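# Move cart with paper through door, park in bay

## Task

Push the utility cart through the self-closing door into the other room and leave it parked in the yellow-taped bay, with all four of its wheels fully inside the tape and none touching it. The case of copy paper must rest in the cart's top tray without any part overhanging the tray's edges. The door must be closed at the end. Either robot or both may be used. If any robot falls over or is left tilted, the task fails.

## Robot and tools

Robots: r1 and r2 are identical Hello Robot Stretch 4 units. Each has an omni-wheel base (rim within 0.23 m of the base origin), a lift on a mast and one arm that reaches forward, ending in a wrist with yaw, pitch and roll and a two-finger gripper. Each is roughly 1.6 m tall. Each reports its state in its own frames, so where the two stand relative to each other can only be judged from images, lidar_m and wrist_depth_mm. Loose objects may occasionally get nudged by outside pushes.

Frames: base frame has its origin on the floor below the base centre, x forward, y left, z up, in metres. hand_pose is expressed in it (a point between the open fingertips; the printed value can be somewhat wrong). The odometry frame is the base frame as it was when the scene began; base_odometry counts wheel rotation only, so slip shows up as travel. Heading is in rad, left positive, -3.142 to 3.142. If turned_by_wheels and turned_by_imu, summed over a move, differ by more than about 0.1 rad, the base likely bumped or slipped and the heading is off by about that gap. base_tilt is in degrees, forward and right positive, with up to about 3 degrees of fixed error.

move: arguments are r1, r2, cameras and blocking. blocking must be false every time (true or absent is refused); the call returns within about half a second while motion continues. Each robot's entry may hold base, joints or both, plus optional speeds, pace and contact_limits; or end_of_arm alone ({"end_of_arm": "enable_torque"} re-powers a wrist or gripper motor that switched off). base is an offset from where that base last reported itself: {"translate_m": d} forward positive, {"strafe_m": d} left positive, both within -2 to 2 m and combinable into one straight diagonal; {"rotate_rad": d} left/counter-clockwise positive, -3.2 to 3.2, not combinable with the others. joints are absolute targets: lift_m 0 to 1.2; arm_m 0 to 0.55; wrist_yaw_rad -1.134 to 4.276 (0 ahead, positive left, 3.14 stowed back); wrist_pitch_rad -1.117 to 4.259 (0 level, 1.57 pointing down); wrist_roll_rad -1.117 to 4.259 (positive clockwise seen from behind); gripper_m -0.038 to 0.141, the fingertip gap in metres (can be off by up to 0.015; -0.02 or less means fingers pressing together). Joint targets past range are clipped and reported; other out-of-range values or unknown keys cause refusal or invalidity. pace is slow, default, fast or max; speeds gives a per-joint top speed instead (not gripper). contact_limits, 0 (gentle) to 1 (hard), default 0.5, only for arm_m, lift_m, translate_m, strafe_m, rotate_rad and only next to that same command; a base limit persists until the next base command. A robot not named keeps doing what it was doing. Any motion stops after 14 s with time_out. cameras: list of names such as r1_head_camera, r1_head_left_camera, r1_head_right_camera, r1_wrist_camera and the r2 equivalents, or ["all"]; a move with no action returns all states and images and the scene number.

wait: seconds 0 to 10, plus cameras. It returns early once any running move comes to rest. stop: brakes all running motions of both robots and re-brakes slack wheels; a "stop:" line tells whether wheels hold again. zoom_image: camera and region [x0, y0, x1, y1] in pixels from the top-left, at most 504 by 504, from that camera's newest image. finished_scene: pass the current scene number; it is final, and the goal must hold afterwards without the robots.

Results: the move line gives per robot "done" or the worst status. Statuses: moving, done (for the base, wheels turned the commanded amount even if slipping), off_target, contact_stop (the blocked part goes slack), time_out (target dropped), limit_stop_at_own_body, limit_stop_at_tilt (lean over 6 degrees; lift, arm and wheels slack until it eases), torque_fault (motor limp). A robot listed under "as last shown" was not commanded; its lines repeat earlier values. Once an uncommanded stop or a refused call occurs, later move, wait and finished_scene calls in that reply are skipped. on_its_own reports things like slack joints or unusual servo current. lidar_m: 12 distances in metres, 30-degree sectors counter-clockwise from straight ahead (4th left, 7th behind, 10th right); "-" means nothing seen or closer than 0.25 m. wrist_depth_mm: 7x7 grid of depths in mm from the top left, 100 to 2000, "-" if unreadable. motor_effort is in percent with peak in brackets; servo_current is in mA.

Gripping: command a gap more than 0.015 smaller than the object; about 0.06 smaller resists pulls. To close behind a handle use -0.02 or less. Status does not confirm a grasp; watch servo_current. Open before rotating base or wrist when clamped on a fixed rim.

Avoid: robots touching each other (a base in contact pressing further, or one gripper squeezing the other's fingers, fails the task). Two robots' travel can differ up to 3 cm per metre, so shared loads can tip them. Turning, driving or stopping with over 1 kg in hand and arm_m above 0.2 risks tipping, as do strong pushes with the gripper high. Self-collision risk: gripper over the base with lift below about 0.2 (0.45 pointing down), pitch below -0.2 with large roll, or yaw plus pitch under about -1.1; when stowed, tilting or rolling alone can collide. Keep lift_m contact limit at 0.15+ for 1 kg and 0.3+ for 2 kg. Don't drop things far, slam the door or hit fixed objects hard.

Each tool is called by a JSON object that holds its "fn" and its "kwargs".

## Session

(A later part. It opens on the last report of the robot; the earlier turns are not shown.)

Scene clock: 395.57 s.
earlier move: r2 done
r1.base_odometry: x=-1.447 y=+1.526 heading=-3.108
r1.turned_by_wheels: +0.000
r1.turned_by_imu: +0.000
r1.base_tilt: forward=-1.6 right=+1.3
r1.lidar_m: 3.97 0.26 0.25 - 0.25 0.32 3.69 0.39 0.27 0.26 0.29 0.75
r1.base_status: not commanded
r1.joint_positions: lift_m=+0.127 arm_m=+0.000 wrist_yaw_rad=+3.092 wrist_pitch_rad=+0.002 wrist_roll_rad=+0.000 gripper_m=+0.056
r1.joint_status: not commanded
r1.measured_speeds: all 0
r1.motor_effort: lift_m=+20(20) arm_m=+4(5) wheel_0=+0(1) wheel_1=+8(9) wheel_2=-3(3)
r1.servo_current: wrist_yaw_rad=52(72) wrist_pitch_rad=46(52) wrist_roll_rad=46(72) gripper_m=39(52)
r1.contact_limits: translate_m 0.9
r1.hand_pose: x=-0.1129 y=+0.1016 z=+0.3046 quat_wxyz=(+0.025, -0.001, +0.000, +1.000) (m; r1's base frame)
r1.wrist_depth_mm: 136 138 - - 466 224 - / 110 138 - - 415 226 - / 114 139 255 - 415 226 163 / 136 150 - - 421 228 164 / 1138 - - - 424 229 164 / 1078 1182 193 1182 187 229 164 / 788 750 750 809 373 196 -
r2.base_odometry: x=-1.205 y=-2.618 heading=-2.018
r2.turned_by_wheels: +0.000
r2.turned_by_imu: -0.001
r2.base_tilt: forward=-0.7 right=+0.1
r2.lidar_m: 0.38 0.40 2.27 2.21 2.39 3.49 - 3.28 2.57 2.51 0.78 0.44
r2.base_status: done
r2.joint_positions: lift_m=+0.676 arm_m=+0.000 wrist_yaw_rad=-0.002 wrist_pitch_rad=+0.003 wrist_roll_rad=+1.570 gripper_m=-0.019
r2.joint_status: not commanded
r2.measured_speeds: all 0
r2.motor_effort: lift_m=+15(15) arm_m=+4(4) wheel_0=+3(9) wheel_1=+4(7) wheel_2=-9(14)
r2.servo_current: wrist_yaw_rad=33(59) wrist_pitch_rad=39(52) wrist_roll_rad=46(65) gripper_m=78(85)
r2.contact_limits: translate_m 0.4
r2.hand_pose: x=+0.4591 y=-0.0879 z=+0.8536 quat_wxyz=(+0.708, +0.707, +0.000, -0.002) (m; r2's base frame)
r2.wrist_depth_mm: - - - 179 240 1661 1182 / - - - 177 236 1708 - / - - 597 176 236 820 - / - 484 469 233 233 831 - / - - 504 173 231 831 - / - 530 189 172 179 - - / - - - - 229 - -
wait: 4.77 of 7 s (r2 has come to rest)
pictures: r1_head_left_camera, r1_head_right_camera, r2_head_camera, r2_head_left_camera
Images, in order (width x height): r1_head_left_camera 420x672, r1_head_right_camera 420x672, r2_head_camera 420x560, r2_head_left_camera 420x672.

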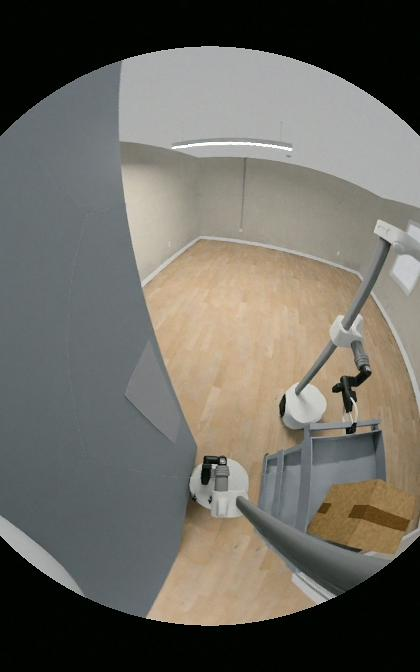

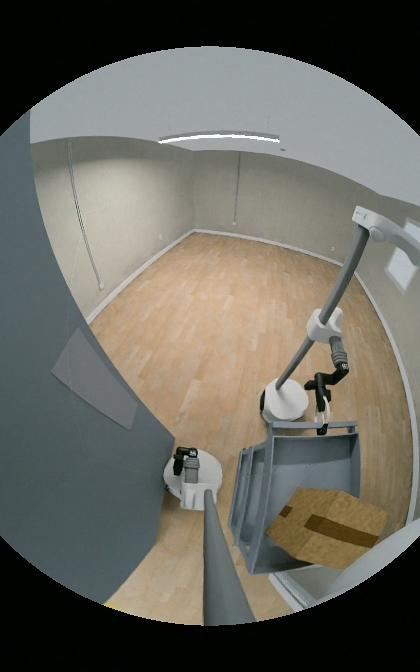

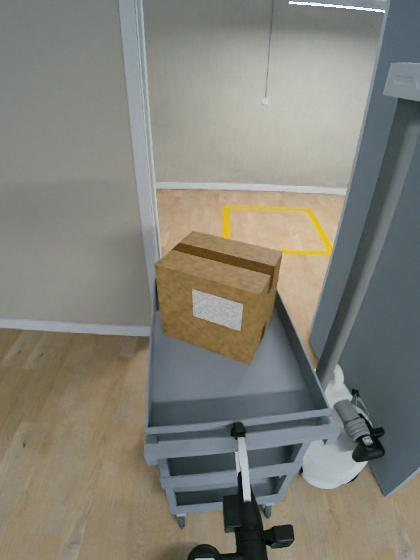

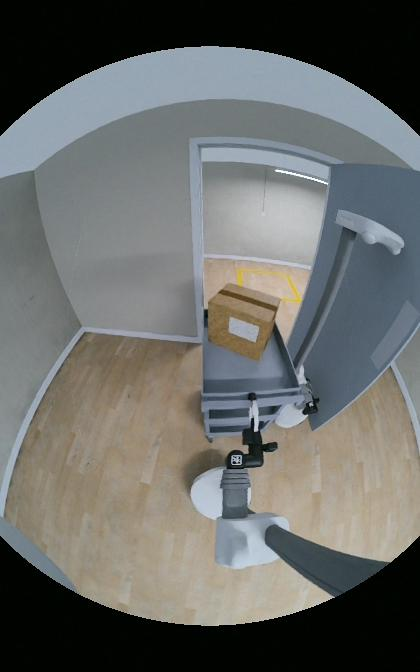

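{"fn": "move", "kwargs": {"blocking": false, "r2": {"base":{"translate_m":0.45,"strafe_m":0.05},"contact_limits":{"translate_m":0.35},"pace":"slow"}}}

{"fn": "wait", "kwargs": {"seconds": 7, "cameras": ["r2_head_camera","r1_head_left_camera","r1_head_right_camera","r2_head_left_camera"]}}

Scene clock: 404.30 s.
move: r2 moving
r1: as last shown
r1.base_tilt: forward=-1.5 right=+1.3
r1.lidar_m: 3.95 0.27 0.25 - 0.25 0.31 3.68 0.36 0.28 0.27 0.31 0.74
r1.motor_effort: lift_m=+20(20) arm_m=+5(5) wheel_0=+0(1) wheel_1=+9(9) wheel_2=-3(3)
r1.servo_current: wrist_yaw_rad=52(65) wrist_pitch_rad=39(46) wrist_roll_rad=46(59) gripper_m=39(46)
r1.contact_limits: translate_m 0.9
r1.wrist_depth_mm: 136 138 - - 473 224 - / 110 138 - - 413 226 - / 114 139 255 - 418 228 163 / 136 150 - - 421 229 163 / 1661 - - - 421 229 163 / 1098 1205 195 1182 188 229 164 / 788 750 759 798 373 197 -
r2.base_odometry: x=-1.209 y=-2.630 heading=-2.018
r2.turned_by_wheels: +0.000
r2.turned_by_imu: +0.000
r2.base_tilt: forward=-0.7 right=+0.1
r2.lidar_m: 0.38 0.41 2.26 2.21 2.35 3.45 - 3.35 2.60 2.54 0.75 0.43
r2.base_status: translate_m moving; strafe_m moving
r2.joint_positions: lift_m=+0.676 arm_m=+0.000 wrist_yaw_rad=-0.003 wrist_pitch_rad=+0.003 wrist_roll_rad=+1.570 gripper_m=-0.019
r2.joint_status: not commanded
r2.measured_speeds: translate_m=+0.049 strafe_m=+0.005 rotate_rad=-0.001 lift_m=+0.000 arm_m=+0.000 wrist_yaw_rad=-0.001 wrist_pitch_rad=+0.000 wrist_roll_rad=+0.000
r2.motor_effort: lift_m=+15(15) arm_m=+4(4) wheel_0=+2(7) wheel_1=+5(8) wheel_2=-13(14)
r2.servo_current: wrist_yaw_rad=39(59) wrist_pitch_rad=39(46) wrist_roll_rad=39(52) gripper_m=78(85)
r2.contact_limits: translate_m 0.35
r2.hand_pose: x=+0.4590 y=-0.0882 z=+0.8536 quat_wxyz=(+0.708, +0.707, +0.000, -0.002) (m; r2's base frame)
r2.wrist_depth_mm: - - - 179 238 1708 1229 / - - - 177 237 1661 - / - - 597 176 236 820 - / - 488 469 233 235 831 - / - - 500 173 232 831 - / - 535 189 172 179 - - / - - - - 229 - -
pictures: none

Scene clock: 409.60 s.
earlier move: r2 done
r1.base_odometry: x=-1.447 y=+1.526 heading=-3.108
r1.turned_by_wheels: +0.000
r1.turned_by_imu: +0.000
r1.base_tilt: forward=-1.6 right=+1.3
r1.lidar_m: 3.94 0.26 0.25 - 0.25 0.30 0.65 0.36 0.33 0.48 0.50 5.05
r1.base_status: not commanded
r1.joint_positions: lift_m=+0.127 arm_m=+0.000 wrist_yaw_rad=+3.092 wrist_pitch_rad=+0.002 wrist_roll_rad=+0.000 gripper_m=+0.056
r1.joint_status: not commanded
r1.measured_speeds: all 0
r1.motor_effort: lift_m=+20(20) arm_m=+4(5) wheel_0=+0(1) wheel_1=+8(9) wheel_2=-3(4)
r1.servo_current: wrist_yaw_rad=26(72) wrist_pitch_rad=46(52) wrist_roll_rad=52(72) gripper_m=46(46)
r1.contact_limits: translate_m 0.9
r1.hand_pose: x=-0.1129 y=+0.1016 z=+0.3046 quat_wxyz=(+0.025, -0.001, +0.000, +1.000) (m; r1's base frame)
r1.wrist_depth_mm: 136 138 - - 469 224 - / 110 138 - - 418 226 - / 114 139 255 - 418 227 163 / 136 155 - - 424 228 163 / 931 - - - 421 229 164 / 549 640 192 1205 187 229 164 / 741 750 759 809 370 196 -
r2.base_odometry: x=-1.355 y=-3.045 heading=-2.018
r2.turned_by_wheels: +0.000
r2.turned_by_imu: +0.000
r2.base_tilt: forward=-0.7 right=+0.0
r2.lidar_m: 0.40 0.43 1.75 2.13 2.31 3.29 - 3.42 2.69 0.56 0.50 0.43
r2.base_status: done
r2.joint_positions: lift_m=+0.676 arm_m=+0.000 wrist_yaw_rad=-0.003 wrist_pitch_rad=+0.003 wrist_roll_rad=+1.570 gripper_m=-0.019
r2.joint_status: not commanded
r2.measured_speeds: all 0
r2.motor_effort: lift_m=+15(15) arm_m=+4(4) wheel_0=+2(8) wheel_1=+3(8) wheel_2=-7(15)
r2.servo_current: wrist_yaw_rad=52(65) wrist_pitch_rad=39(52) wrist_roll_rad=52(59) gripper_m=85(85)
r2.contact_limits: translate_m 0.35
r2.hand_pose: x=+0.4590 y=-0.0883 z=+0.8536 quat_wxyz=(+0.708, +0.707, +0.000, -0.002) (m; r2's base frame)
r2.wrist_depth_mm: - - - 159 216 1661 - / - - 621 161 220 750 - / - - 459 163 223 768 - / - - 477 167 227 831 - / - - 539 169 229 842 - / - - 188 171 180 - - / - - - - 236 - 484
wait: 5.30 of 7 s (r2 has come to rest)
pictures: r1_head_left_camera, r1_head_right_camera, r2_head_camera, r2_head_left_camera
Images, in order (width x height): r1_head_left_camera 420x672, r1_head_right_camera 420x672, r2_head_camera 420x560, r2_head_left_camera 420x672.

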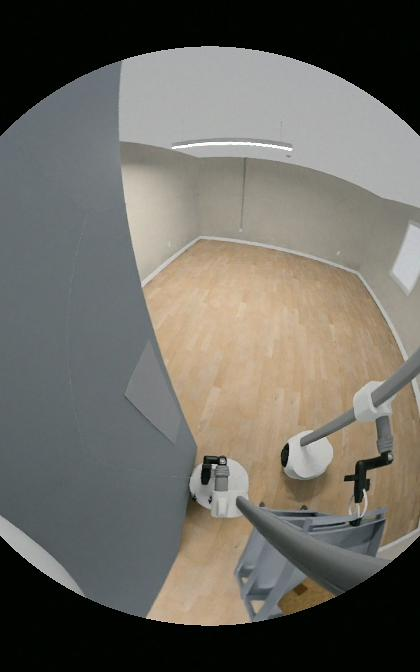

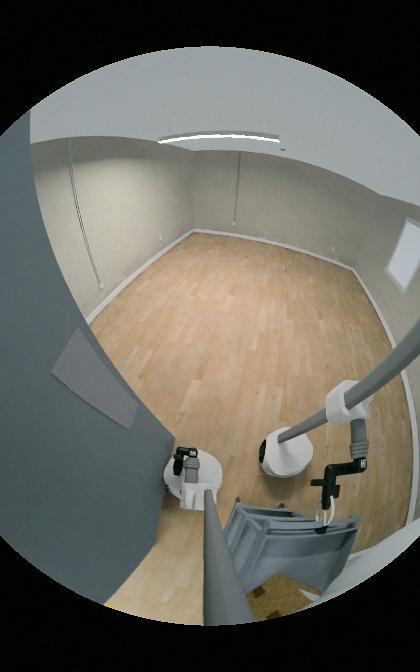

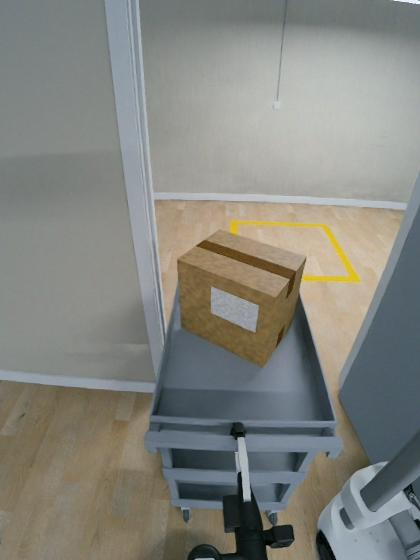

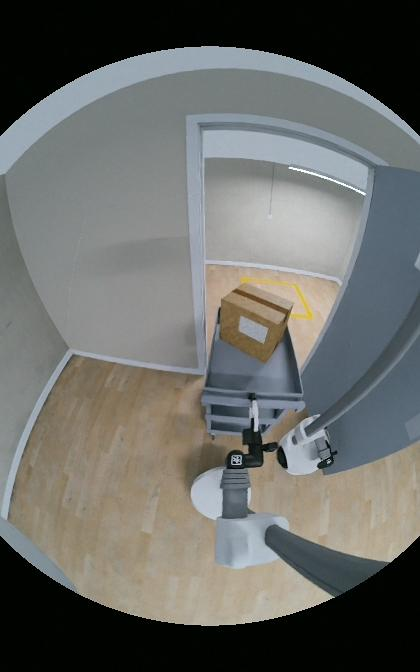

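{"fn": "move", "kwargs": {"blocking": false, "r2": {"base":{"translate_m":0.45,"strafe_m":-0.045},"contact_limits":{"translate_m":0.35},"pace":"slow"}}}

{"fn": "wait", "kwargs": {"seconds": 7, "cameras": ["r2_head_camera","r1_head_left_camera","r2_head_left_camera"]}}

Scene clock: 417.53 s.
move: r2 moving
r1: as last shown
r1.lidar_m: 3.97 0.26 0.25 - 0.25 0.32 0.66 0.38 0.35 0.48 0.50 5.04
r1.motor_effort: lift_m=+20(20) arm_m=+4(5) wheel_0=+0(0) wheel_1=+9(9) wheel_2=-3(3)
r1.servo_current: wrist_yaw_rad=59(59) wrist_pitch_rad=39(46) wrist_roll_rad=33(65) gripper_m=46(46)
r1.contact_limits: translate_m 0.9
r1.wrist_depth_mm: 135 138 - - 469 224 - / 110 138 - - 415 226 - / 114 139 254 - 418 228 163 / 136 154 - - 421 229 163 / 960 - - - 424 229 164 / 549 798 192 1205 187 229 164 / 750 759 759 809 373 196 -
r2.base_odometry: x=-1.361 y=-3.056 heading=-2.018
r2.turned_by_wheels: +0.000
r2.turned_by_imu: +0.001
r2.base_tilt: forward=-0.7 right=+0.1
r2.lidar_m: 0.38 0.42 1.72 2.12 2.29 3.31 - 3.44 2.67 0.53 0.51 0.41
r2.base_status: translate_m moving; strafe_m moving
r2.joint_positions: lift_m=+0.676 arm_m=+0.000 wrist_yaw_rad=-0.003 wrist_pitch_rad=+0.003 wrist_roll_rad=+1.570 gripper_m=-0.019
r2.joint_status: not commanded
r2.measured_speeds: translate_m=+0.050 strafe_m=-0.005 rotate_rad=+0.002 lift_m=+0.000 arm_m=+0.000 wrist_yaw_rad=+0.000 wrist_pitch_rad=+0.000 wrist_roll_rad=+0.000
r2.motor_effort: lift_m=+15(15) arm_m=+4(4) wheel_0=+3(9) wheel_1=+6(6) wheel_2=-13(13)
r2.servo_current: wrist_yaw_rad=46(59) wrist_pitch_rad=39(46) wrist_roll_rad=46(52) gripper_m=78(85)
r2.contact_limits: translate_m 0.35
r2.hand_pose: x=+0.4590 y=-0.0883 z=+0.8536 quat_wxyz=(+0.708, +0.707, +0.000, -0.002) (m; r2's base frame)
r2.wrist_depth_mm: - - - 158 216 1661 - / - - 615 160 219 768 - / - - 462 164 223 759 - / - - 477 167 226 820 - / - - 539 168 229 831 - / - - 187 171 180 - - / - - - - 236 - 484
pictures: none

Scene clock: 422.83 s.
earlier move: r2 done
r1.base_odometry: x=-1.447 y=+1.526 heading=-3.108
r1.turned_by_wheels: +0.000
r1.turned_by_imu: +0.000
r1.base_tilt: forward=-1.6 right=+1.3
r1.lidar_m: 3.96 0.26 0.25 - 0.25 0.31 0.68 0.57 0.42 0.45 3.26 5.04
r1.base_status: not commanded
r1.joint_positions: lift_m=+0.127 arm_m=+0.000 wrist_yaw_rad=+3.092 wrist_pitch_rad=+0.002 wrist_roll_rad=+0.000 gripper_m=+0.056
r1.joint_status: not commanded
r1.measured_speeds: all 0
r1.motor_effort: lift_m=+20(20) arm_m=+4(5) wheel_0=-1(1) wheel_1=+8(9) wheel_2=-3(4)
r1.servo_current: wrist_yaw_rad=46(78) wrist_pitch_rad=39(52) wrist_roll_rad=46(65) gripper_m=46(52)
r1.contact_limits: translate_m 0.9
r1.hand_pose: x=-0.1129 y=+0.1016 z=+0.3046 quat_wxyz=(+0.025, -0.001, +0.000, +1.000) (m; r1's base frame)
r1.wrist_depth_mm: 136 138 - - 469 224 - / 110 138 - - 421 226 - / 114 138 253 - 418 227 163 / 136 150 1308 - 424 228 163 / - - - - 427 229 164 / 1078 991 191 1205 189 229 164 / 831 723 750 798 373 197 -
r2.base_odometry: x=-1.590 y=-3.431 heading=-2.017
r2.turned_by_wheels: +0.000
r2.turned_by_imu: +0.002
r2.base_tilt: forward=-0.7 right=+0.0
r2.lidar_m: 0.39 0.45 1.03 2.13 2.28 3.41 - 3.40 0.43 0.41 0.81 0.42
r2.base_status: done
r2.joint_positions: lift_m=+0.676 arm_m=+0.000 wrist_yaw_rad=+0.000 wrist_pitch_rad=+0.003 wrist_roll_rad=+1.570 gripper_m=-0.019
r2.joint_status: not commanded
r2.measured_speeds: all 0
r2.motor_effort: lift_m=+15(15) arm_m=+4(4) wheel_0=+7(13) wheel_1=+5(8) wheel_2=-6(13)
r2.servo_current: wrist_yaw_rad=39(65) wrist_pitch_rad=33(52) wrist_roll_rad=39(65) gripper_m=78(85)
r2.contact_limits: translate_m 0.35
r2.hand_pose: x=+0.4592 y=-0.0875 z=+0.8536 quat_wxyz=(+0.708, +0.707, +0.001, -0.001) (m; r2's base frame)
r2.wrist_depth_mm: - - - 156 212 1708 - / - - 597 158 216 759 - / - 508 455 162 220 759 - / - - 480 166 224 820 - / - - 544 168 229 854 - / - - 188 171 180 - - / - - - - - 1756 477
wait: 5.30 of 7 s (r2 has come to rest)
pictures: r1_head_left_camera, r2_head_camera, r2_head_left_camera
Images, in order (width x height): r1_head_left_camera 420x672, r2_head_camera 420x560, r2_head_left_camera 420x672.

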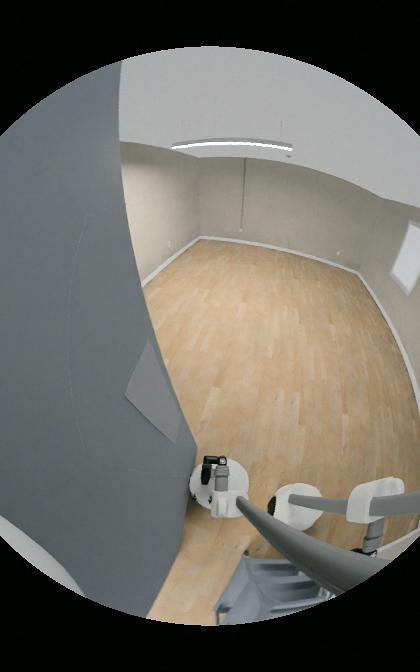

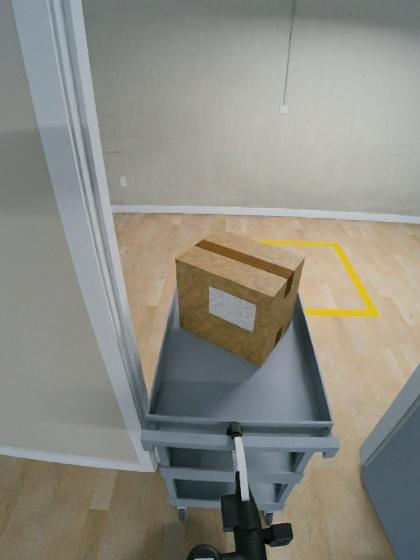

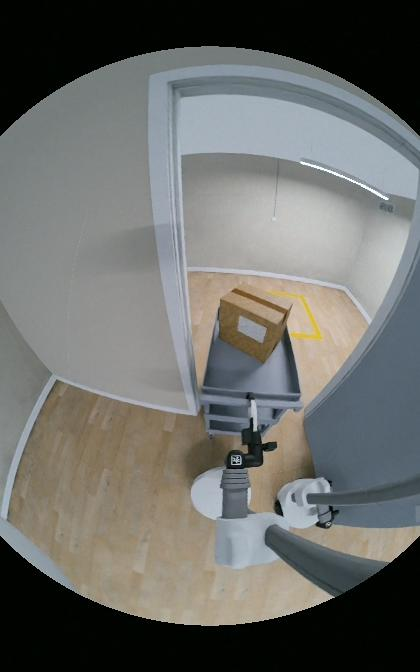

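{"fn": "move", "kwargs": {"blocking": false, "r2": {"base":{"translate_m":0.13,"strafe_m":-0.07},"contact_limits":{"translate_m":0.35},"pace":"slow"}}}

{"fn": "wait", "kwargs": {"seconds": 4, "cameras": ["r2_head_camera","r1_head_left_camera","r2_head_left_camera"]}}

Scene clock: 432.27 s.
move: r2 moving
r1: as last shown
r1.lidar_m: 3.97 0.26 0.25 - 0.25 0.32 0.66 0.57 0.42 0.44 3.25 5.03
r1.motor_effort: lift_m=+20(20) arm_m=+4(5) wheel_0=+0(1) wheel_1=+8(9) wheel_2=-3(3)
r1.servo_current: wrist_yaw_rad=65(65) wrist_pitch_rad=33(46) wrist_roll_rad=46(52) gripper_m=33(46)
r1.contact_limits: translate_m 0.9
r1.wrist_depth_mm: 136 138 - - 469 224 - / 110 138 - - 415 226 - / 114 139 254 - 418 225 163 / 136 150 1308 - 424 227 163 / - 750 - - 424 229 164 / 1078 1008 192 1205 188 228 163 / 831 723 759 798 373 196 -
r2.base_odometry: x=-1.601 y=-3.440 heading=-2.017
r2.turned_by_wheels: +0.000
r2.turned_by_imu: +0.001
r2.base_tilt: forward=-0.7 right=+0.0
r2.lidar_m: 0.41 0.45 1.00 2.13 2.33 3.41 - 3.42 0.40 0.40 0.79 0.41
r2.base_status: translate_m moving; strafe_m moving
r2.joint_positions: lift_m=+0.676 arm_m=+0.000 wrist_yaw_rad=+0.000 wrist_pitch_rad=+0.003 wrist_roll_rad=+1.570 gripper_m=-0.019
r2.joint_status: not commanded
r2.measured_speeds: translate_m=+0.049 strafe_m=-0.026 rotate_rad=+0.000 lift_m=+0.000 arm_m=+0.000 wrist_yaw_rad=+0.000 wrist_pitch_rad=+0.000 wrist_roll_rad=+0.000
r2.motor_effort: lift_m=+15(15) arm_m=+4(4) wheel_0=+13(14) wheel_1=+6(6) wheel_2=-7(11)
r2.servo_current: wrist_yaw_rad=46(52) wrist_pitch_rad=39(46) wrist_roll_rad=52(52) gripper_m=78(85)
r2.contact_limits: translate_m 0.35
r2.hand_pose: x=+0.4593 y=-0.0875 z=+0.8536 quat_wxyz=(+0.708, +0.707, +0.001, -0.001) (m; r2's base frame)
r2.wrist_depth_mm: - - - 157 213 1661 - / - - 591 159 216 750 - / - 508 455 163 221 768 - / - - 480 166 224 831 - / - - 544 168 229 842 - / - - 187 170 180 - - / - - - - 237 1708 480
pictures: none

Scene clock: 434.40 s.
earlier move: r2 done
r1.base_odometry: x=-1.447 y=+1.526 heading=-3.108
r1.turned_by_wheels: +0.000
r1.turned_by_imu: +0.000
r1.base_tilt: forward=-1.6 right=+1.3
r1.lidar_m: 3.97 0.25 0.25 - 0.25 0.33 0.71 0.41 0.41 2.76 3.23 5.03
r1.base_status: not commanded
r1.joint_positions: lift_m=+0.127 arm_m=+0.000 wrist_yaw_rad=+3.092 wrist_pitch_rad=+0.002 wrist_roll_rad=+0.000 gripper_m=+0.056
r1.joint_status: not commanded
r1.measured_speeds: all 0
r1.motor_effort: lift_m=+20(20) arm_m=+4(5) wheel_0=+0(1) wheel_1=+8(9) wheel_2=-3(3)
r1.servo_current: wrist_yaw_rad=52(72) wrist_pitch_rad=39(46) wrist_roll_rad=59(65) gripper_m=39(46)
r1.contact_limits: translate_m 0.9
r1.hand_pose: x=-0.1129 y=+0.1016 z=+0.3046 quat_wxyz=(+0.025, -0.001, +0.000, +1.000) (m; r1's base frame)
r1.wrist_depth_mm: 136 138 1255 - 466 224 - / 110 138 1499 - 415 226 - / 114 138 247 - 418 228 163 / 136 150 1430 - 421 229 163 / 138 - 1397 - 424 229 163 / 991 1098 190 1182 187 229 164 / 809 759 759 809 368 196 -
r2.base_odometry: x=-1.709 y=-3.518 heading=-2.017
r2.turned_by_wheels: +0.000
r2.turned_by_imu: +0.001
r2.base_tilt: forward=-0.7 right=+0.1
r2.lidar_m: 0.38 0.39 0.83 2.19 2.34 3.46 - 0.54 0.39 0.45 0.74 0.42
r2.base_status: done
r2.joint_positions: lift_m=+0.676 arm_m=+0.000 wrist_yaw_rad=+0.001 wrist_pitch_rad=+0.003 wrist_roll_rad=+1.570 gripper_m=-0.019
r2.joint_status: not commanded
r2.measured_speeds: all 0
r2.motor_effort: lift_m=+15(15) arm_m=+4(4) wheel_0=+6(14) wheel_1=+6(8) wheel_2=-4(11)
r2.servo_current: wrist_yaw_rad=46(52) wrist_pitch_rad=39(46) wrist_roll_rad=59(65) gripper_m=78(85)
r2.contact_limits: translate_m 0.35
r2.hand_pose: x=+0.4594 y=-0.0871 z=+0.8536 quat_wxyz=(+0.708, +0.707, +0.001, -0.001) (m; r2's base frame)
r2.wrist_depth_mm: - - - 166 224 1708 1160 / - - - 168 226 1661 - / - - 508 169 227 831 - / - 488 469 229 230 820 - / - - 521 171 231 842 - / - - 188 172 181 - - / - - - - 234 - 517
wait: 2.13 of 4 s (r2 has come to rest)
pictures: r1_head_left_camera, r2_head_camera, r2_head_left_camera
Images, in order (width x height): r1_head_left_camera 420x672, r2_head_camera 420x560, r2_head_left_camera 420x672.

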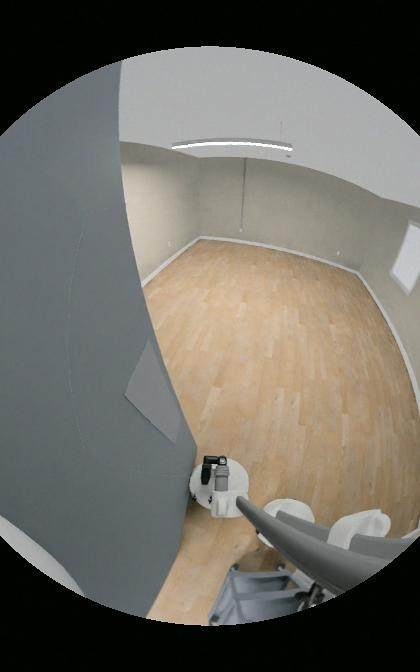

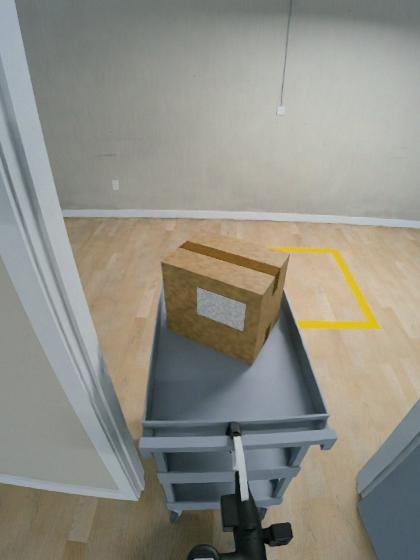

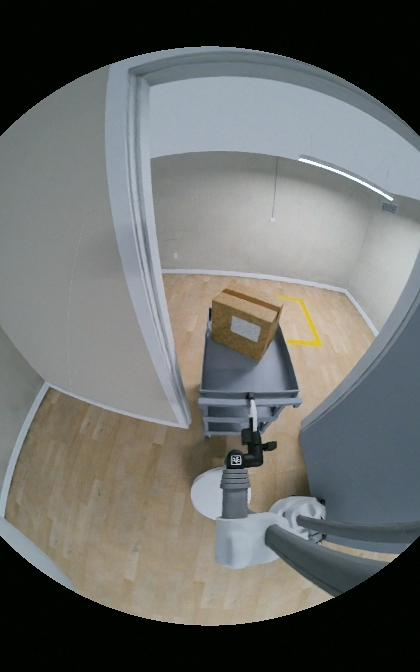

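{"fn": "move", "kwargs": {"blocking": false, "r2": {"base":{"translate_m":0.45},"contact_limits":{"translate_m":0.35},"pace":"slow"}}}

{"fn": "wait", "kwargs": {"seconds": 7, "cameras": ["r2_head_camera","r1_head_left_camera","r2_head_left_camera","r2_head_right_camera"]}}

Scene clock: 439.77 s.
move: r2 moving
r1: as last shown
r1.lidar_m: 3.94 0.26 0.25 - 0.25 0.33 0.71 0.42 0.41 2.74 3.24 5.03
r1.motor_effort: lift_m=+20(20) arm_m=+5(5) wheel_0=+0(1) wheel_1=+9(9) wheel_2=-3(3)
r1.servo_current: wrist_yaw_rad=59(59) wrist_pitch_rad=46(52) wrist_roll_rad=46(52) gripper_m=39(52)
r1.contact_limits: translate_m 0.9
r1.wrist_depth_mm: 136 138 1281 - 466 224 - / 110 138 1430 - 415 226 - / 114 139 247 - 418 228 163 / 136 150 1464 - 421 228 164 / 138 - 1098 - 427 229 164 / 960 1182 193 1182 188 229 164 / 798 750 750 798 373 196 -
r2.base_odometry: x=-1.714 y=-3.529 heading=-2.016
r2.turned_by_wheels: +0.000
r2.turned_by_imu: +0.001
r2.base_tilt: forward=-0.7 right=+0.1
r2.lidar_m: 0.39 0.39 0.82 2.18 2.36 3.46 - 0.50 0.40 0.46 0.71 0.42
r2.base_status: translate_m moving
r2.joint_positions: lift_m=+0.676 arm_m=+0.000 wrist_yaw_rad=+0.001 wrist_pitch_rad=+0.003 wrist_roll_rad=+1.570 gripper_m=-0.019
r2.joint_status: not commanded
r2.measured_speeds: translate_m=+0.049 strafe_m=+0.000 rotate_rad=+0.000 lift_m=+0.000 arm_m=+0.000 wrist_yaw_rad=+0.000 wrist_pitch_rad=+0.000 wrist_roll_rad=+0.000
r2.motor_effort: lift_m=+15(15) arm_m=+4(4) wheel_0=+9(10) wheel_1=+7(9) wheel_2=-9(11)
r2.servo_current: wrist_yaw_rad=39(59) wrist_pitch_rad=39(46) wrist_roll_rad=52(59) gripper_m=72(91)
r2.contact_limits: translate_m 0.35
r2.hand_pose: x=+0.4594 y=-0.0871 z=+0.8536 quat_wxyz=(+0.708, +0.707, +0.001, -0.001) (m; r2's base frame)
r2.wrist_depth_mm: - - - 168 226 1708 1182 / - - - 228 228 1661 - / - - 517 170 229 820 - / - 488 466 229 229 831 - / - - 521 171 231 831 - / - - 188 172 181 - - / - - - - 233 - -
pictures: none

Scene clock: 445.03 s.
earlier move: r2 done
r1.base_odometry: x=-1.447 y=+1.526 heading=-3.108
r1.turned_by_wheels: +0.000
r1.turned_by_imu: +0.000
r1.base_tilt: forward=-1.6 right=+1.3
r1.lidar_m: 3.96 0.25 0.25 - 0.25 0.30 0.84 0.69 1.59 2.75 3.24 5.03
r1.base_status: not commanded
r1.joint_positions: lift_m=+0.127 arm_m=+0.000 wrist_yaw_rad=+3.092 wrist_pitch_rad=+0.002 wrist_roll_rad=+0.000 gripper_m=+0.056
r1.joint_status: not commanded
r1.measured_speeds: all 0
r1.motor_effort: lift_m=+20(20) arm_m=+4(5) wheel_0=+0(1) wheel_1=+8(9) wheel_2=-3(4)
r1.servo_current: wrist_yaw_rad=46(72) wrist_pitch_rad=39(52) wrist_roll_rad=46(65) gripper_m=33(52)
r1.contact_limits: translate_m 0.9
r1.hand_pose: x=-0.1129 y=+0.1016 z=+0.3046 quat_wxyz=(+0.025, -0.001, +0.000, +1.000) (m; r1's base frame)
r1.wrist_depth_mm: 136 138 - - 469 224 - / 110 138 1308 - 415 225 - / 114 139 244 - 421 227 163 / 136 150 1308 - 421 229 163 / 759 866 1618 - 427 229 164 / 707 820 193 1160 187 229 163 / 723 741 759 809 373 197 -
r2.base_odometry: x=-1.903 y=-3.924 heading=-2.017
r2.turned_by_wheels: -0.001
r2.turned_by_imu: -0.002
r2.base_tilt: forward=-0.7 right=+0.1
r2.lidar_m: 0.40 0.43 0.30 0.46 2.30 3.38 - 0.66 0.72 0.68 2.80 0.42
r2.base_status: done
r2.joint_positions: lift_m=+0.676 arm_m=+0.000 wrist_yaw_rad=-0.002 wrist_pitch_rad=+0.003 wrist_roll_rad=+1.570 gripper_m=-0.019
r2.joint_status: not commanded
r2.measured_speeds: all 0
r2.motor_effort: lift_m=+15(15) arm_m=+4(4) wheel_0=+1(10) wheel_1=+4(9) wheel_2=-8(14)
r2.servo_current: wrist_yaw_rad=46(59) wrist_pitch_rad=33(52) wrist_roll_rad=46(59) gripper_m=85(91)
r2.contact_limits: translate_m 0.35
r2.hand_pose: x=+0.4591 y=-0.0881 z=+0.8536 quat_wxyz=(+0.708, +0.707, +0.000, -0.002) (m; r2's base frame)
r2.wrist_depth_mm: - - - 163 220 1576 1138 / - - - 165 223 759 - / - - 488 167 225 820 - / - 492 469 226 228 831 - / - - 535 169 230 831 - / - - 189 171 181 - - / - - - - 234 1921 500
wait: 5.27 of 7 s (r2 has come to rest)
pictures: r1_head_left_camera, r2_head_camera, r2_head_left_camera, r2_head_right_camera
Images, in order (width x height): r1_head_left_camera 420x672, r2_head_camera 420x560, r2_head_left_camera 420x672, r2_head_right_camera 420x672.

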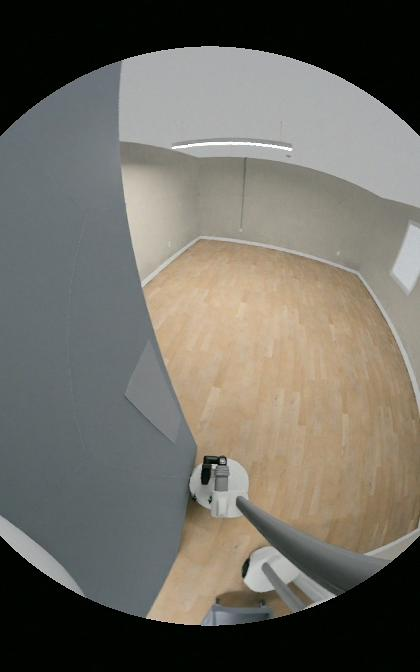

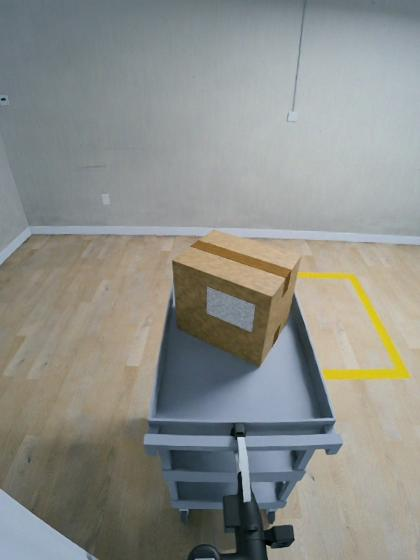

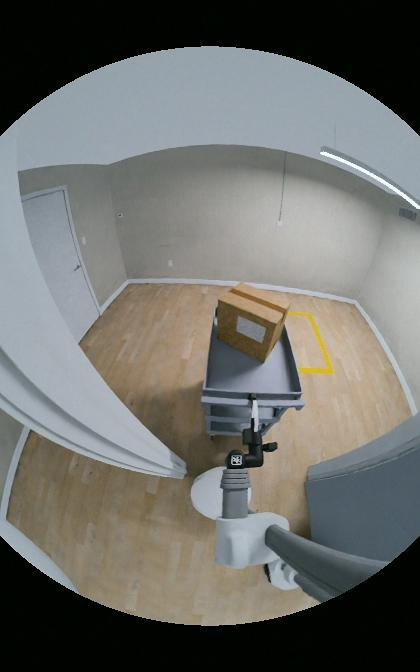

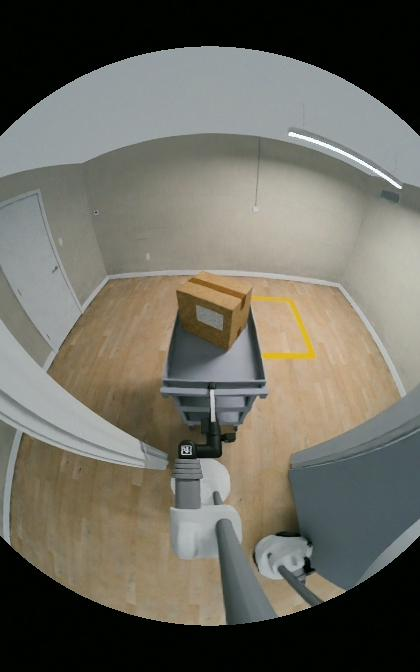

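{"fn": "move", "kwargs": {"blocking": false, "r2": {"base":{"translate_m":0.4},"contact_limits":{"translate_m":0.35},"pace":"slow"}}}

{"fn": "wait", "kwargs": {"seconds": 6}}

{"fn": "move", "kwargs": {"blocking": false, "r2": {"base":{"translate_m":0.35,"strafe_m":-0.4},"contact_limits":{"translate_m":0.4},"pace":"slow"}}}

{"fn": "wait", "kwargs": {"seconds": 8, "cameras": ["r2_head_camera","r2_head_left_camera","r2_head_right_camera"]}}

Scene clock: 471.93 s.
move: r2 moving
r1: as last shown
r1.lidar_m: 3.95 0.25 0.25 - 0.25 0.30 0.83 0.69 1.56 2.75 3.24 5.03
r1.motor_effort: lift_m=+20(20) arm_m=+4(5) wheel_0=+0(1) wheel_1=+8(8) wheel_2=-3(3)
r1.servo_current: wrist_yaw_rad=72(72) wrist_pitch_rad=46(46) wrist_roll_rad=39(59) gripper_m=39(52)
r1.contact_limits: translate_m 0.9
r1.wrist_depth_mm: 136 138 - - 469 224 - / 110 138 1308 - 413 226 - / 114 139 244 - 421 228 163 / 136 150 1308 - 424 229 163 / 759 931 1708 - 427 229 164 / 723 809 193 1205 187 228 164 / 732 750 750 788 373 197 -
r2.base_odometry: x=-1.908 y=-3.935 heading=-2.017
r2.turned_by_wheels: +0.000
r2.turned_by_imu: +0.000
r2.base_tilt: forward=-0.7 right=+0.1
r2.lidar_m: 0.39 0.43 0.27 0.32 2.31 3.39 - 0.71 0.73 0.68 2.74 0.42
r2.base_status: translate_m moving
r2.joint_positions: lift_m=+0.676 arm_m=+0.000 wrist_yaw_rad=-0.002 wrist_pitch_rad=+0.003 wrist_roll_rad=+1.570 gripper_m=-0.019
r2.joint_status: not commanded
r2.measured_speeds: translate_m=+0.048 strafe_m=+0.000 rotate_rad=-0.001 lift_m=+0.000 arm_m=+0.000 wrist_yaw_rad=+0.000 wrist_pitch_rad=+0.000 wrist_roll_rad=+0.000
r2.motor_effort: lift_m=+15(15) arm_m=+4(4) wheel_0=+6(7) wheel_1=+5(6) wheel_2=-13(13)
r2.servo_current: wrist_yaw_rad=46(59) wrist_pitch_rad=39(46) wrist_roll_rad=46(52) gripper_m=72(85)
r2.contact_limits: translate_m 0.35
r2.hand_pose: x=+0.4591 y=-0.0881 z=+0.8536 quat_wxyz=(+0.708, +0.707, +0.000, -0.002) (m; r2's base frame)
r2.wrist_depth_mm: - - - 163 221 1576 1138 / - - - 165 224 759 - / - - 492 166 225 831 - / - 496 477 227 229 831 - / - - 535 169 230 842 - / - - 189 171 181 - - / - - - - 235 1863 496
pictures: none

Scene clock: 476.70 s.
earlier move: r2 done
r1.base_odometry: x=-1.447 y=+1.526 heading=-3.108
r1.turned_by_wheels: +0.000
r1.turned_by_imu: +0.000
r1.base_tilt: forward=-1.6 right=+1.3
r1.lidar_m: 3.96 0.25 0.25 - 0.25 0.31 1.02 1.03 1.57 2.78 3.21 5.04
r1.base_status: not commanded
r1.joint_positions: lift_m=+0.127 arm_m=+0.000 wrist_yaw_rad=+3.092 wrist_pitch_rad=+0.002 wrist_roll_rad=+0.000 gripper_m=+0.056
r1.joint_status: not commanded
r1.measured_speeds: all 0
r1.motor_effort: lift_m=+20(20) arm_m=+4(5) wheel_0=+0(1) wheel_1=+9(9) wheel_2=-3(4)
r1.servo_current: wrist_yaw_rad=39(72) wrist_pitch_rad=46(52) wrist_roll_rad=52(72) gripper_m=39(52)
r1.contact_limits: translate_m 0.9
r1.hand_pose: x=-0.1129 y=+0.1016 z=+0.3046 quat_wxyz=(+0.025, -0.001, +0.000, +1.000) (m; r1's base frame)
r1.wrist_depth_mm: 136 138 - - 469 223 - / 110 138 1708 - 415 226 - / 114 138 247 - 418 227 163 / 136 150 - - 421 229 163 / 1098 1118 1255 1921 421 229 163 / 1060 1078 193 1205 187 229 164 / 866 750 750 788 373 197 -
r2.base_odometry: x=-2.075 y=-4.284 heading=-2.017
r2.turned_by_wheels: +0.000
r2.turned_by_imu: +0.000
r2.base_tilt: forward=-0.7 right=+0.1
r2.lidar_m: 0.41 0.44 2.15 0.61 0.30 0.40 - 1.02 0.75 1.13 2.81 0.42
r2.base_status: done
r2.joint_positions: lift_m=+0.676 arm_m=+0.000 wrist_yaw_rad=-0.002 wrist_pitch_rad=+0.003 wrist_roll_rad=+1.570 gripper_m=-0.019
r2.joint_status: not commanded
r2.measured_speeds: all 0
r2.motor_effort: lift_m=+15(15) arm_m=+4(4) wheel_0=+3(10) wheel_1=+4(8) wheel_2=-8(14)
r2.servo_current: wrist_yaw_rad=59(65) wrist_pitch_rad=33(52) wrist_roll_rad=39(59) gripper_m=72(85)
r2.contact_limits: translate_m 0.35
r2.hand_pose: x=+0.4591 y=-0.0881 z=+0.8536 quat_wxyz=(+0.708, +0.707, +0.000, -0.002) (m; r2's base frame)
r2.wrist_depth_mm: - - - 156 213 1708 - / - - 591 159 216 759 - / - 504 452 162 221 - - / - - 484 166 224 831 - / - - 554 168 229 - - / - - 189 171 179 - - / - - - - - 1708 477
wait: 4.77 of 6 s (r2 has come to rest)
pictures: none

Scene clock: 477.20 s.
move: r2 moving
r1: as last shown
r1.lidar_m: 3.94 0.25 0.25 - 0.25 0.31 1.03 1.02 1.58 2.76 3.19 5.03
r1.motor_effort: lift_m=+20(20) arm_m=+4(5) wheel_0=+0(1) wheel_1=+9(9) wheel_2=-3(3)
r1.servo_current: wrist_yaw_rad=46(65) wrist_pitch_rad=39(52) wrist_roll_rad=52(59) gripper_m=46(46)
r1.contact_limits: translate_m 0.9
r1.wrist_depth_mm: 136 138 - - 469 224 - / 110 138 1708 - 415 225 - / 114 139 246 - 418 228 163 / 136 150 - - 424 228 164 / 1078 1098 1229 1921 427 229 164 / 1098 1118 194 1205 188 228 163 / 842 750 750 798 373 196 -
r2.base_odometry: x=-2.087 y=-4.288 heading=-2.017
r2.turned_by_wheels: +0.000
r2.turned_by_imu: +0.000
r2.base_tilt: forward=-0.7 right=+0.0
r2.lidar_m: 0.40 0.45 2.17 0.60 0.33 0.40 - 1.01 0.77 1.16 2.82 0.42
r2.base_status: translate_m moving; strafe_m moving
r2.joint_positions: lift_m=+0.676 arm_m=+0.000 wrist_yaw_rad=-0.002 wrist_pitch_rad=+0.003 wrist_roll_rad=+1.570 gripper_m=-0.019
r2.joint_status: not commanded
r2.measured_speeds: translate_m=+0.033 strafe_m=-0.037 rotate_rad=+0.003 lift_m=+0.000 arm_m=+0.000 wrist_yaw_rad=+0.000 wrist_pitch_rad=+0.000 wrist_roll_rad=+0.000
r2.motor_effort: lift_m=+15(15) arm_m=+4(4) wheel_0=+11(11) wheel_1=-6(6) wheel_2=-11(11)
r2.servo_current: wrist_yaw_rad=46(59) wrist_pitch_rad=39(46) wrist_roll_rad=46(52) gripper_m=72(78)
r2.contact_limits: translate_m 0.4
r2.hand_pose: x=+0.4591 y=-0.0881 z=+0.8536 quat_wxyz=(+0.708, +0.707, +0.000, -0.002) (m; r2's base frame)
r2.wrist_depth_mm: - - - 155 211 1661 - / - - 580 213 214 - - / - 496 449 161 219 - - / - - 484 164 224 820 - / - - 549 168 228 - - / - - 188 171 180 - - / - - - - - 1708 492
pictures: none

Scene clock: 483.27 s.
earlier move: r2 done
r1.base_odometry: x=-1.447 y=+1.526 heading=-3.108
r1.turned_by_wheels: +0.000
r1.turned_by_imu: +0.000
r1.base_tilt: forward=-1.6 right=+1.3
r1.lidar_m: 3.96 0.25 0.25 - 0.25 0.32 1.26 1.15 1.55 2.77 3.22 5.05
r1.base_status: not commanded
r1.joint_positions: lift_m=+0.127 arm_m=+0.000 wrist_yaw_rad=+3.092 wrist_pitch_rad=+0.002 wrist_roll_rad=+0.000 gripper_m=+0.056
r1.joint_status: not commanded
r1.measured_speeds: all 0
r1.motor_effort: lift_m=+20(20) arm_m=+4(5) wheel_0=+0(1) wheel_1=+9(9) wheel_2=-3(4)
r1.servo_current: wrist_yaw_rad=52(78) wrist_pitch_rad=46(52) wrist_roll_rad=46(65) gripper_m=39(52)
r1.contact_limits: translate_m 0.9
r1.hand_pose: x=-0.1129 y=+0.1016 z=+0.3046 quat_wxyz=(+0.025, -0.001, +0.000, +1.000) (m; r1's base frame)
r1.wrist_depth_mm: 136 138 - 1430 466 224 - / 110 138 - - 413 225 - / 114 139 255 - 421 227 163 / 136 150 - - 421 228 163 / 1098 - 1921 1430 424 229 164 / 1060 1205 194 1205 187 228 164 / 842 750 750 798 373 196 -
r2.base_odometry: x=-2.587 y=-4.427 heading=-2.017
r2.turned_by_wheels: +0.000
r2.turned_by_imu: +0.003
r2.base_tilt: forward=-0.6 right=+0.1
r2.lidar_m: 0.32 0.31 2.51 1.69 0.86 4.26 1.27 0.69 0.90 2.26 2.43 0.46
r2.base_status: done
r2.joint_positions: lift_m=+0.676 arm_m=+0.000 wrist_yaw_rad=+0.002 wrist_pitch_rad=+0.003 wrist_roll_rad=+1.570 gripper_m=-0.019
r2.joint_status: not commanded
r2.measured_speeds: all 0
r2.motor_effort: lift_m=+15(15) arm_m=+4(4) wheel_0=+6(15) wheel_1=-4(7) wheel_2=-2(11)
r2.servo_current: wrist_yaw_rad=46(59) wrist_pitch_rad=39(52) wrist_roll_rad=39(65) gripper_m=78(85)
r2.contact_limits: translate_m 0.4
r2.hand_pose: x=+0.4595 y=-0.0868 z=+0.8536 quat_wxyz=(+0.707, +0.707, +0.002, +0.000) (m; r2's base frame)
r2.wrist_depth_mm: - - - 274 - 1576 1098 / - - - 290 310 1464 399 / - - - 211 278 1756 496 / - - - 198 263 1756 - / - - 539 186 242 820 - / - 466 187 170 178 - - / - - 473 - - - -
wait: 6.07 of 8 s (r2 has come to rest)
pictures: r2_head_camera, r2_head_left_camera, r2_head_right_camera
Images, in order (width x height): r2_head_camera 420x560, r2_head_left_camera 420x672, r2_head_right_camera 420x672.

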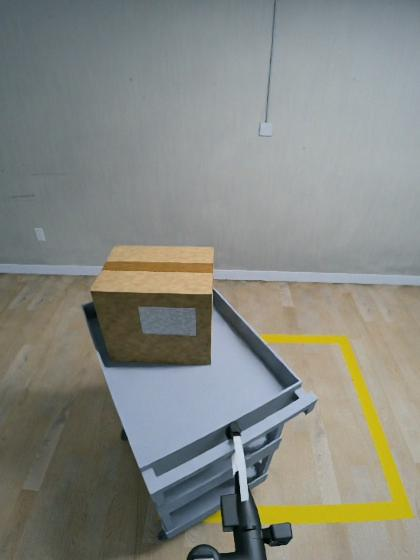

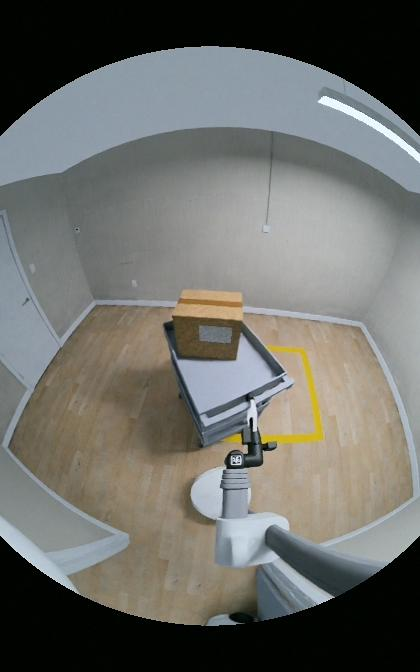

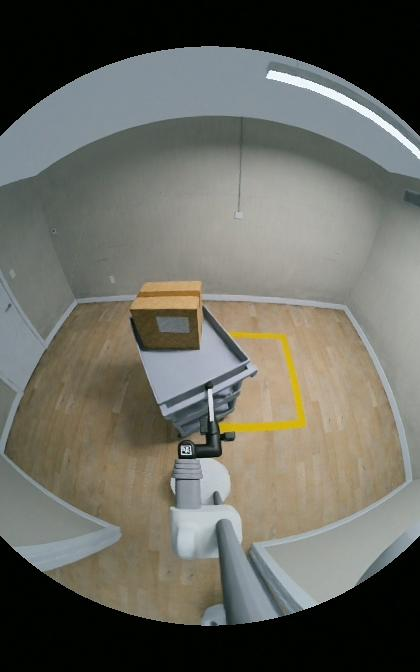

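{"fn": "move", "kwargs": {"blocking": false, "r2": {"base":{"strafe_m":0.55,"translate_m":-0.05},"contact_limits":{"strafe_m":0.4},"pace":"slow"}}}

{"fn": "wait", "kwargs": {"seconds": 8, "cameras": ["r2_head_camera","r2_head_left_camera","r2_head_right_camera"]}}

Scene clock: 505.60 s.
move: r2 moving
r1: as last shown
r1.lidar_m: 3.99 0.25 0.25 - 0.25 0.30 1.26 1.15 1.58 2.78 3.21 5.04
r1.motor_effort: lift_m=+20(20) arm_m=+4(5) wheel_0=-1(1) wheel_1=+8(9) wheel_2=-3(3)
r1.servo_current: wrist_yaw_rad=59(59) wrist_pitch_rad=39(46) wrist_roll_rad=52(59) gripper_m=39(46)
r1.contact_limits: translate_m 0.9
r1.wrist_depth_mm: 136 138 - 1464 466 225 - / 110 138 - - 415 226 - / 114 139 255 - 418 228 163 / 136 150 - - 424 228 163 / 1118 - 1983 1464 421 229 164 / 1078 1160 195 1205 188 228 163 / 831 750 750 809 373 196 -
r2.base_odometry: x=-2.574 y=-4.432 heading=-2.017
r2.turned_by_wheels: +0.000
r2.turned_by_imu: +0.001
r2.base_tilt: forward=-0.7 right=+0.1
r2.lidar_m: 0.30 0.32 2.50 1.72 0.84 4.34 1.29 0.71 0.90 2.28 2.45 0.48
r2.base_status: translate_m moving; strafe_m moving
r2.joint_positions: lift_m=+0.676 arm_m=+0.000 wrist_yaw_rad=+0.002 wrist_pitch_rad=+0.003 wrist_roll_rad=+1.570 gripper_m=-0.019
r2.joint_status: not commanded
r2.measured_speeds: translate_m=-0.006 strafe_m=+0.054 rotate_rad=-0.005 lift_m=+0.000 arm_m=+0.000 wrist_yaw_rad=-0.009 wrist_pitch_rad=+0.000 wrist_roll_rad=+0.000
r2.motor_effort: lift_m=+15(15) arm_m=+4(4) wheel_0=-7(10) wheel_1=+8(8) wheel_2=+5(7)
r2.servo_current: wrist_yaw_rad=52(52) wrist_pitch_rad=39(46) wrist_roll_rad=52(59) gripper_m=78(78)
r2.contact_limits: strafe_m 0.4
r2.hand_pose: x=+0.4594 y=-0.0869 z=+0.8536 quat_wxyz=(+0.707, +0.707, +0.002, +0.000) (m; r2's base frame)
r2.wrist_depth_mm: - - - 276 - 1576 1098 / - - - 291 312 1464 332 / - - - 211 278 1661 480 / - - - 198 263 1618 - / - - 539 185 241 820 - / - 466 188 168 179 - - / - - 469 - - - -
pictures: none

Scene clock: 511.83 s.
earlier move: r2 done
r1.base_odometry: x=-1.447 y=+1.526 heading=-3.108
r1.turned_by_wheels: +0.000
r1.turned_by_imu: +0.000
r1.base_tilt: forward=-1.6 right=+1.2
r1.lidar_m: 3.93 0.25 0.25 - 0.25 0.31 1.37 1.16 1.56 2.77 3.20 5.03
r1.base_status: not commanded
r1.joint_positions: lift_m=+0.127 arm_m=+0.000 wrist_yaw_rad=+3.092 wrist_pitch_rad=+0.002 wrist_roll_rad=+0.000 gripper_m=+0.056
r1.joint_status: not commanded
r1.measured_speeds: all 0
r1.motor_effort: lift_m=+20(20) arm_m=+4(5) wheel_0=+0(1) wheel_1=+8(9) wheel_2=-3(4)
r1.servo_current: wrist_yaw_rad=33(72) wrist_pitch_rad=39(52) wrist_roll_rad=39(72) gripper_m=46(52)
r1.contact_limits: translate_m 0.9
r1.hand_pose: x=-0.1129 y=+0.1016 z=+0.3046 quat_wxyz=(+0.025, -0.001, +0.000, +1.000) (m; r1's base frame)
r1.wrist_depth_mm: 135 138 - - 469 224 - / 110 139 - - 415 225 - / 114 139 247 - 421 227 164 / 136 150 - - 421 229 163 / 1118 1430 - - 424 229 164 / 1078 1182 193 1205 187 229 163 / 842 759 750 798 373 196 -
r2.base_odometry: x=-2.069 y=-4.619 heading=-2.017
r2.turned_by_wheels: +0.000
r2.turned_by_imu: +0.000
r2.base_tilt: forward=-0.7 right=+0.0
r2.lidar_m: 0.44 2.50 1.98 1.43 0.64 0.46 0.51 1.22 1.06 2.79 2.99 0.38
r2.base_status: done
r2.joint_positions: lift_m=+0.676 arm_m=+0.000 wrist_yaw_rad=-0.003 wrist_pitch_rad=+0.003 wrist_roll_rad=+1.570 gripper_m=-0.019
r2.joint_status: not commanded
r2.measured_speeds: all 0
r2.motor_effort: lift_m=+15(15) arm_m=+4(4) wheel_0=-6(15) wheel_1=+4(9) wheel_2=+7(10)
r2.servo_current: wrist_yaw_rad=59(65) wrist_pitch_rad=39(52) wrist_roll_rad=59(59) gripper_m=78(85)
r2.contact_limits: strafe_m 0.4
r2.hand_pose: x=+0.4590 y=-0.0883 z=+0.8536 quat_wxyz=(+0.707, +0.707, +0.000, -0.002) (m; r2's base frame)
r2.wrist_depth_mm: - 455 442 119 172 - - / - 407 399 125 183 - - / - 508 473 135 195 - - / - - 574 144 208 - - / - - - 155 224 1921 - / - - 189 168 178 1618 477 / - - - - - 1863 1182
wait: 6.23 of 8 s (r2 has come to rest)
pictures: r2_head_camera, r2_head_left_camera, r2_head_right_camera
Images, in order (width x height): r2_head_camera 420x560, r2_head_left_camera 420x672, r2_head_right_camera 420x672.

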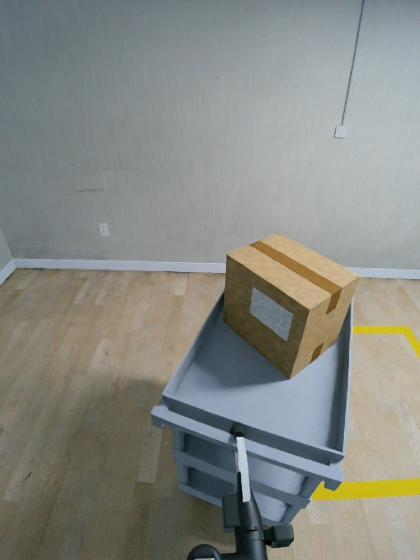

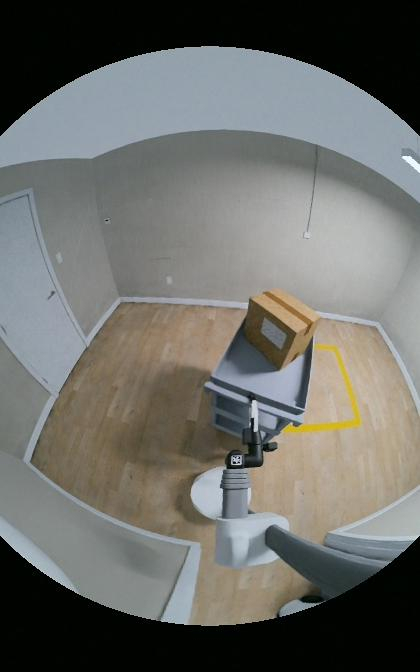

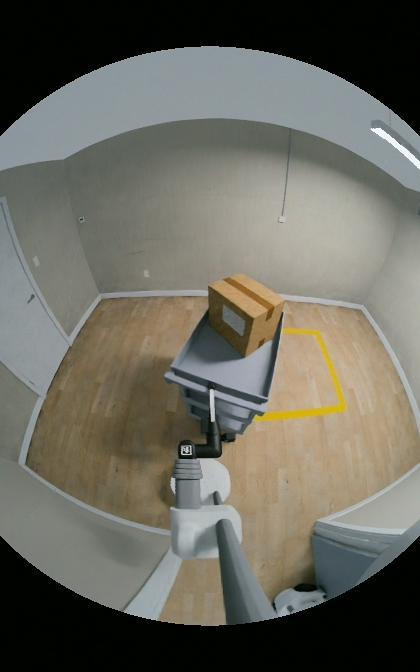

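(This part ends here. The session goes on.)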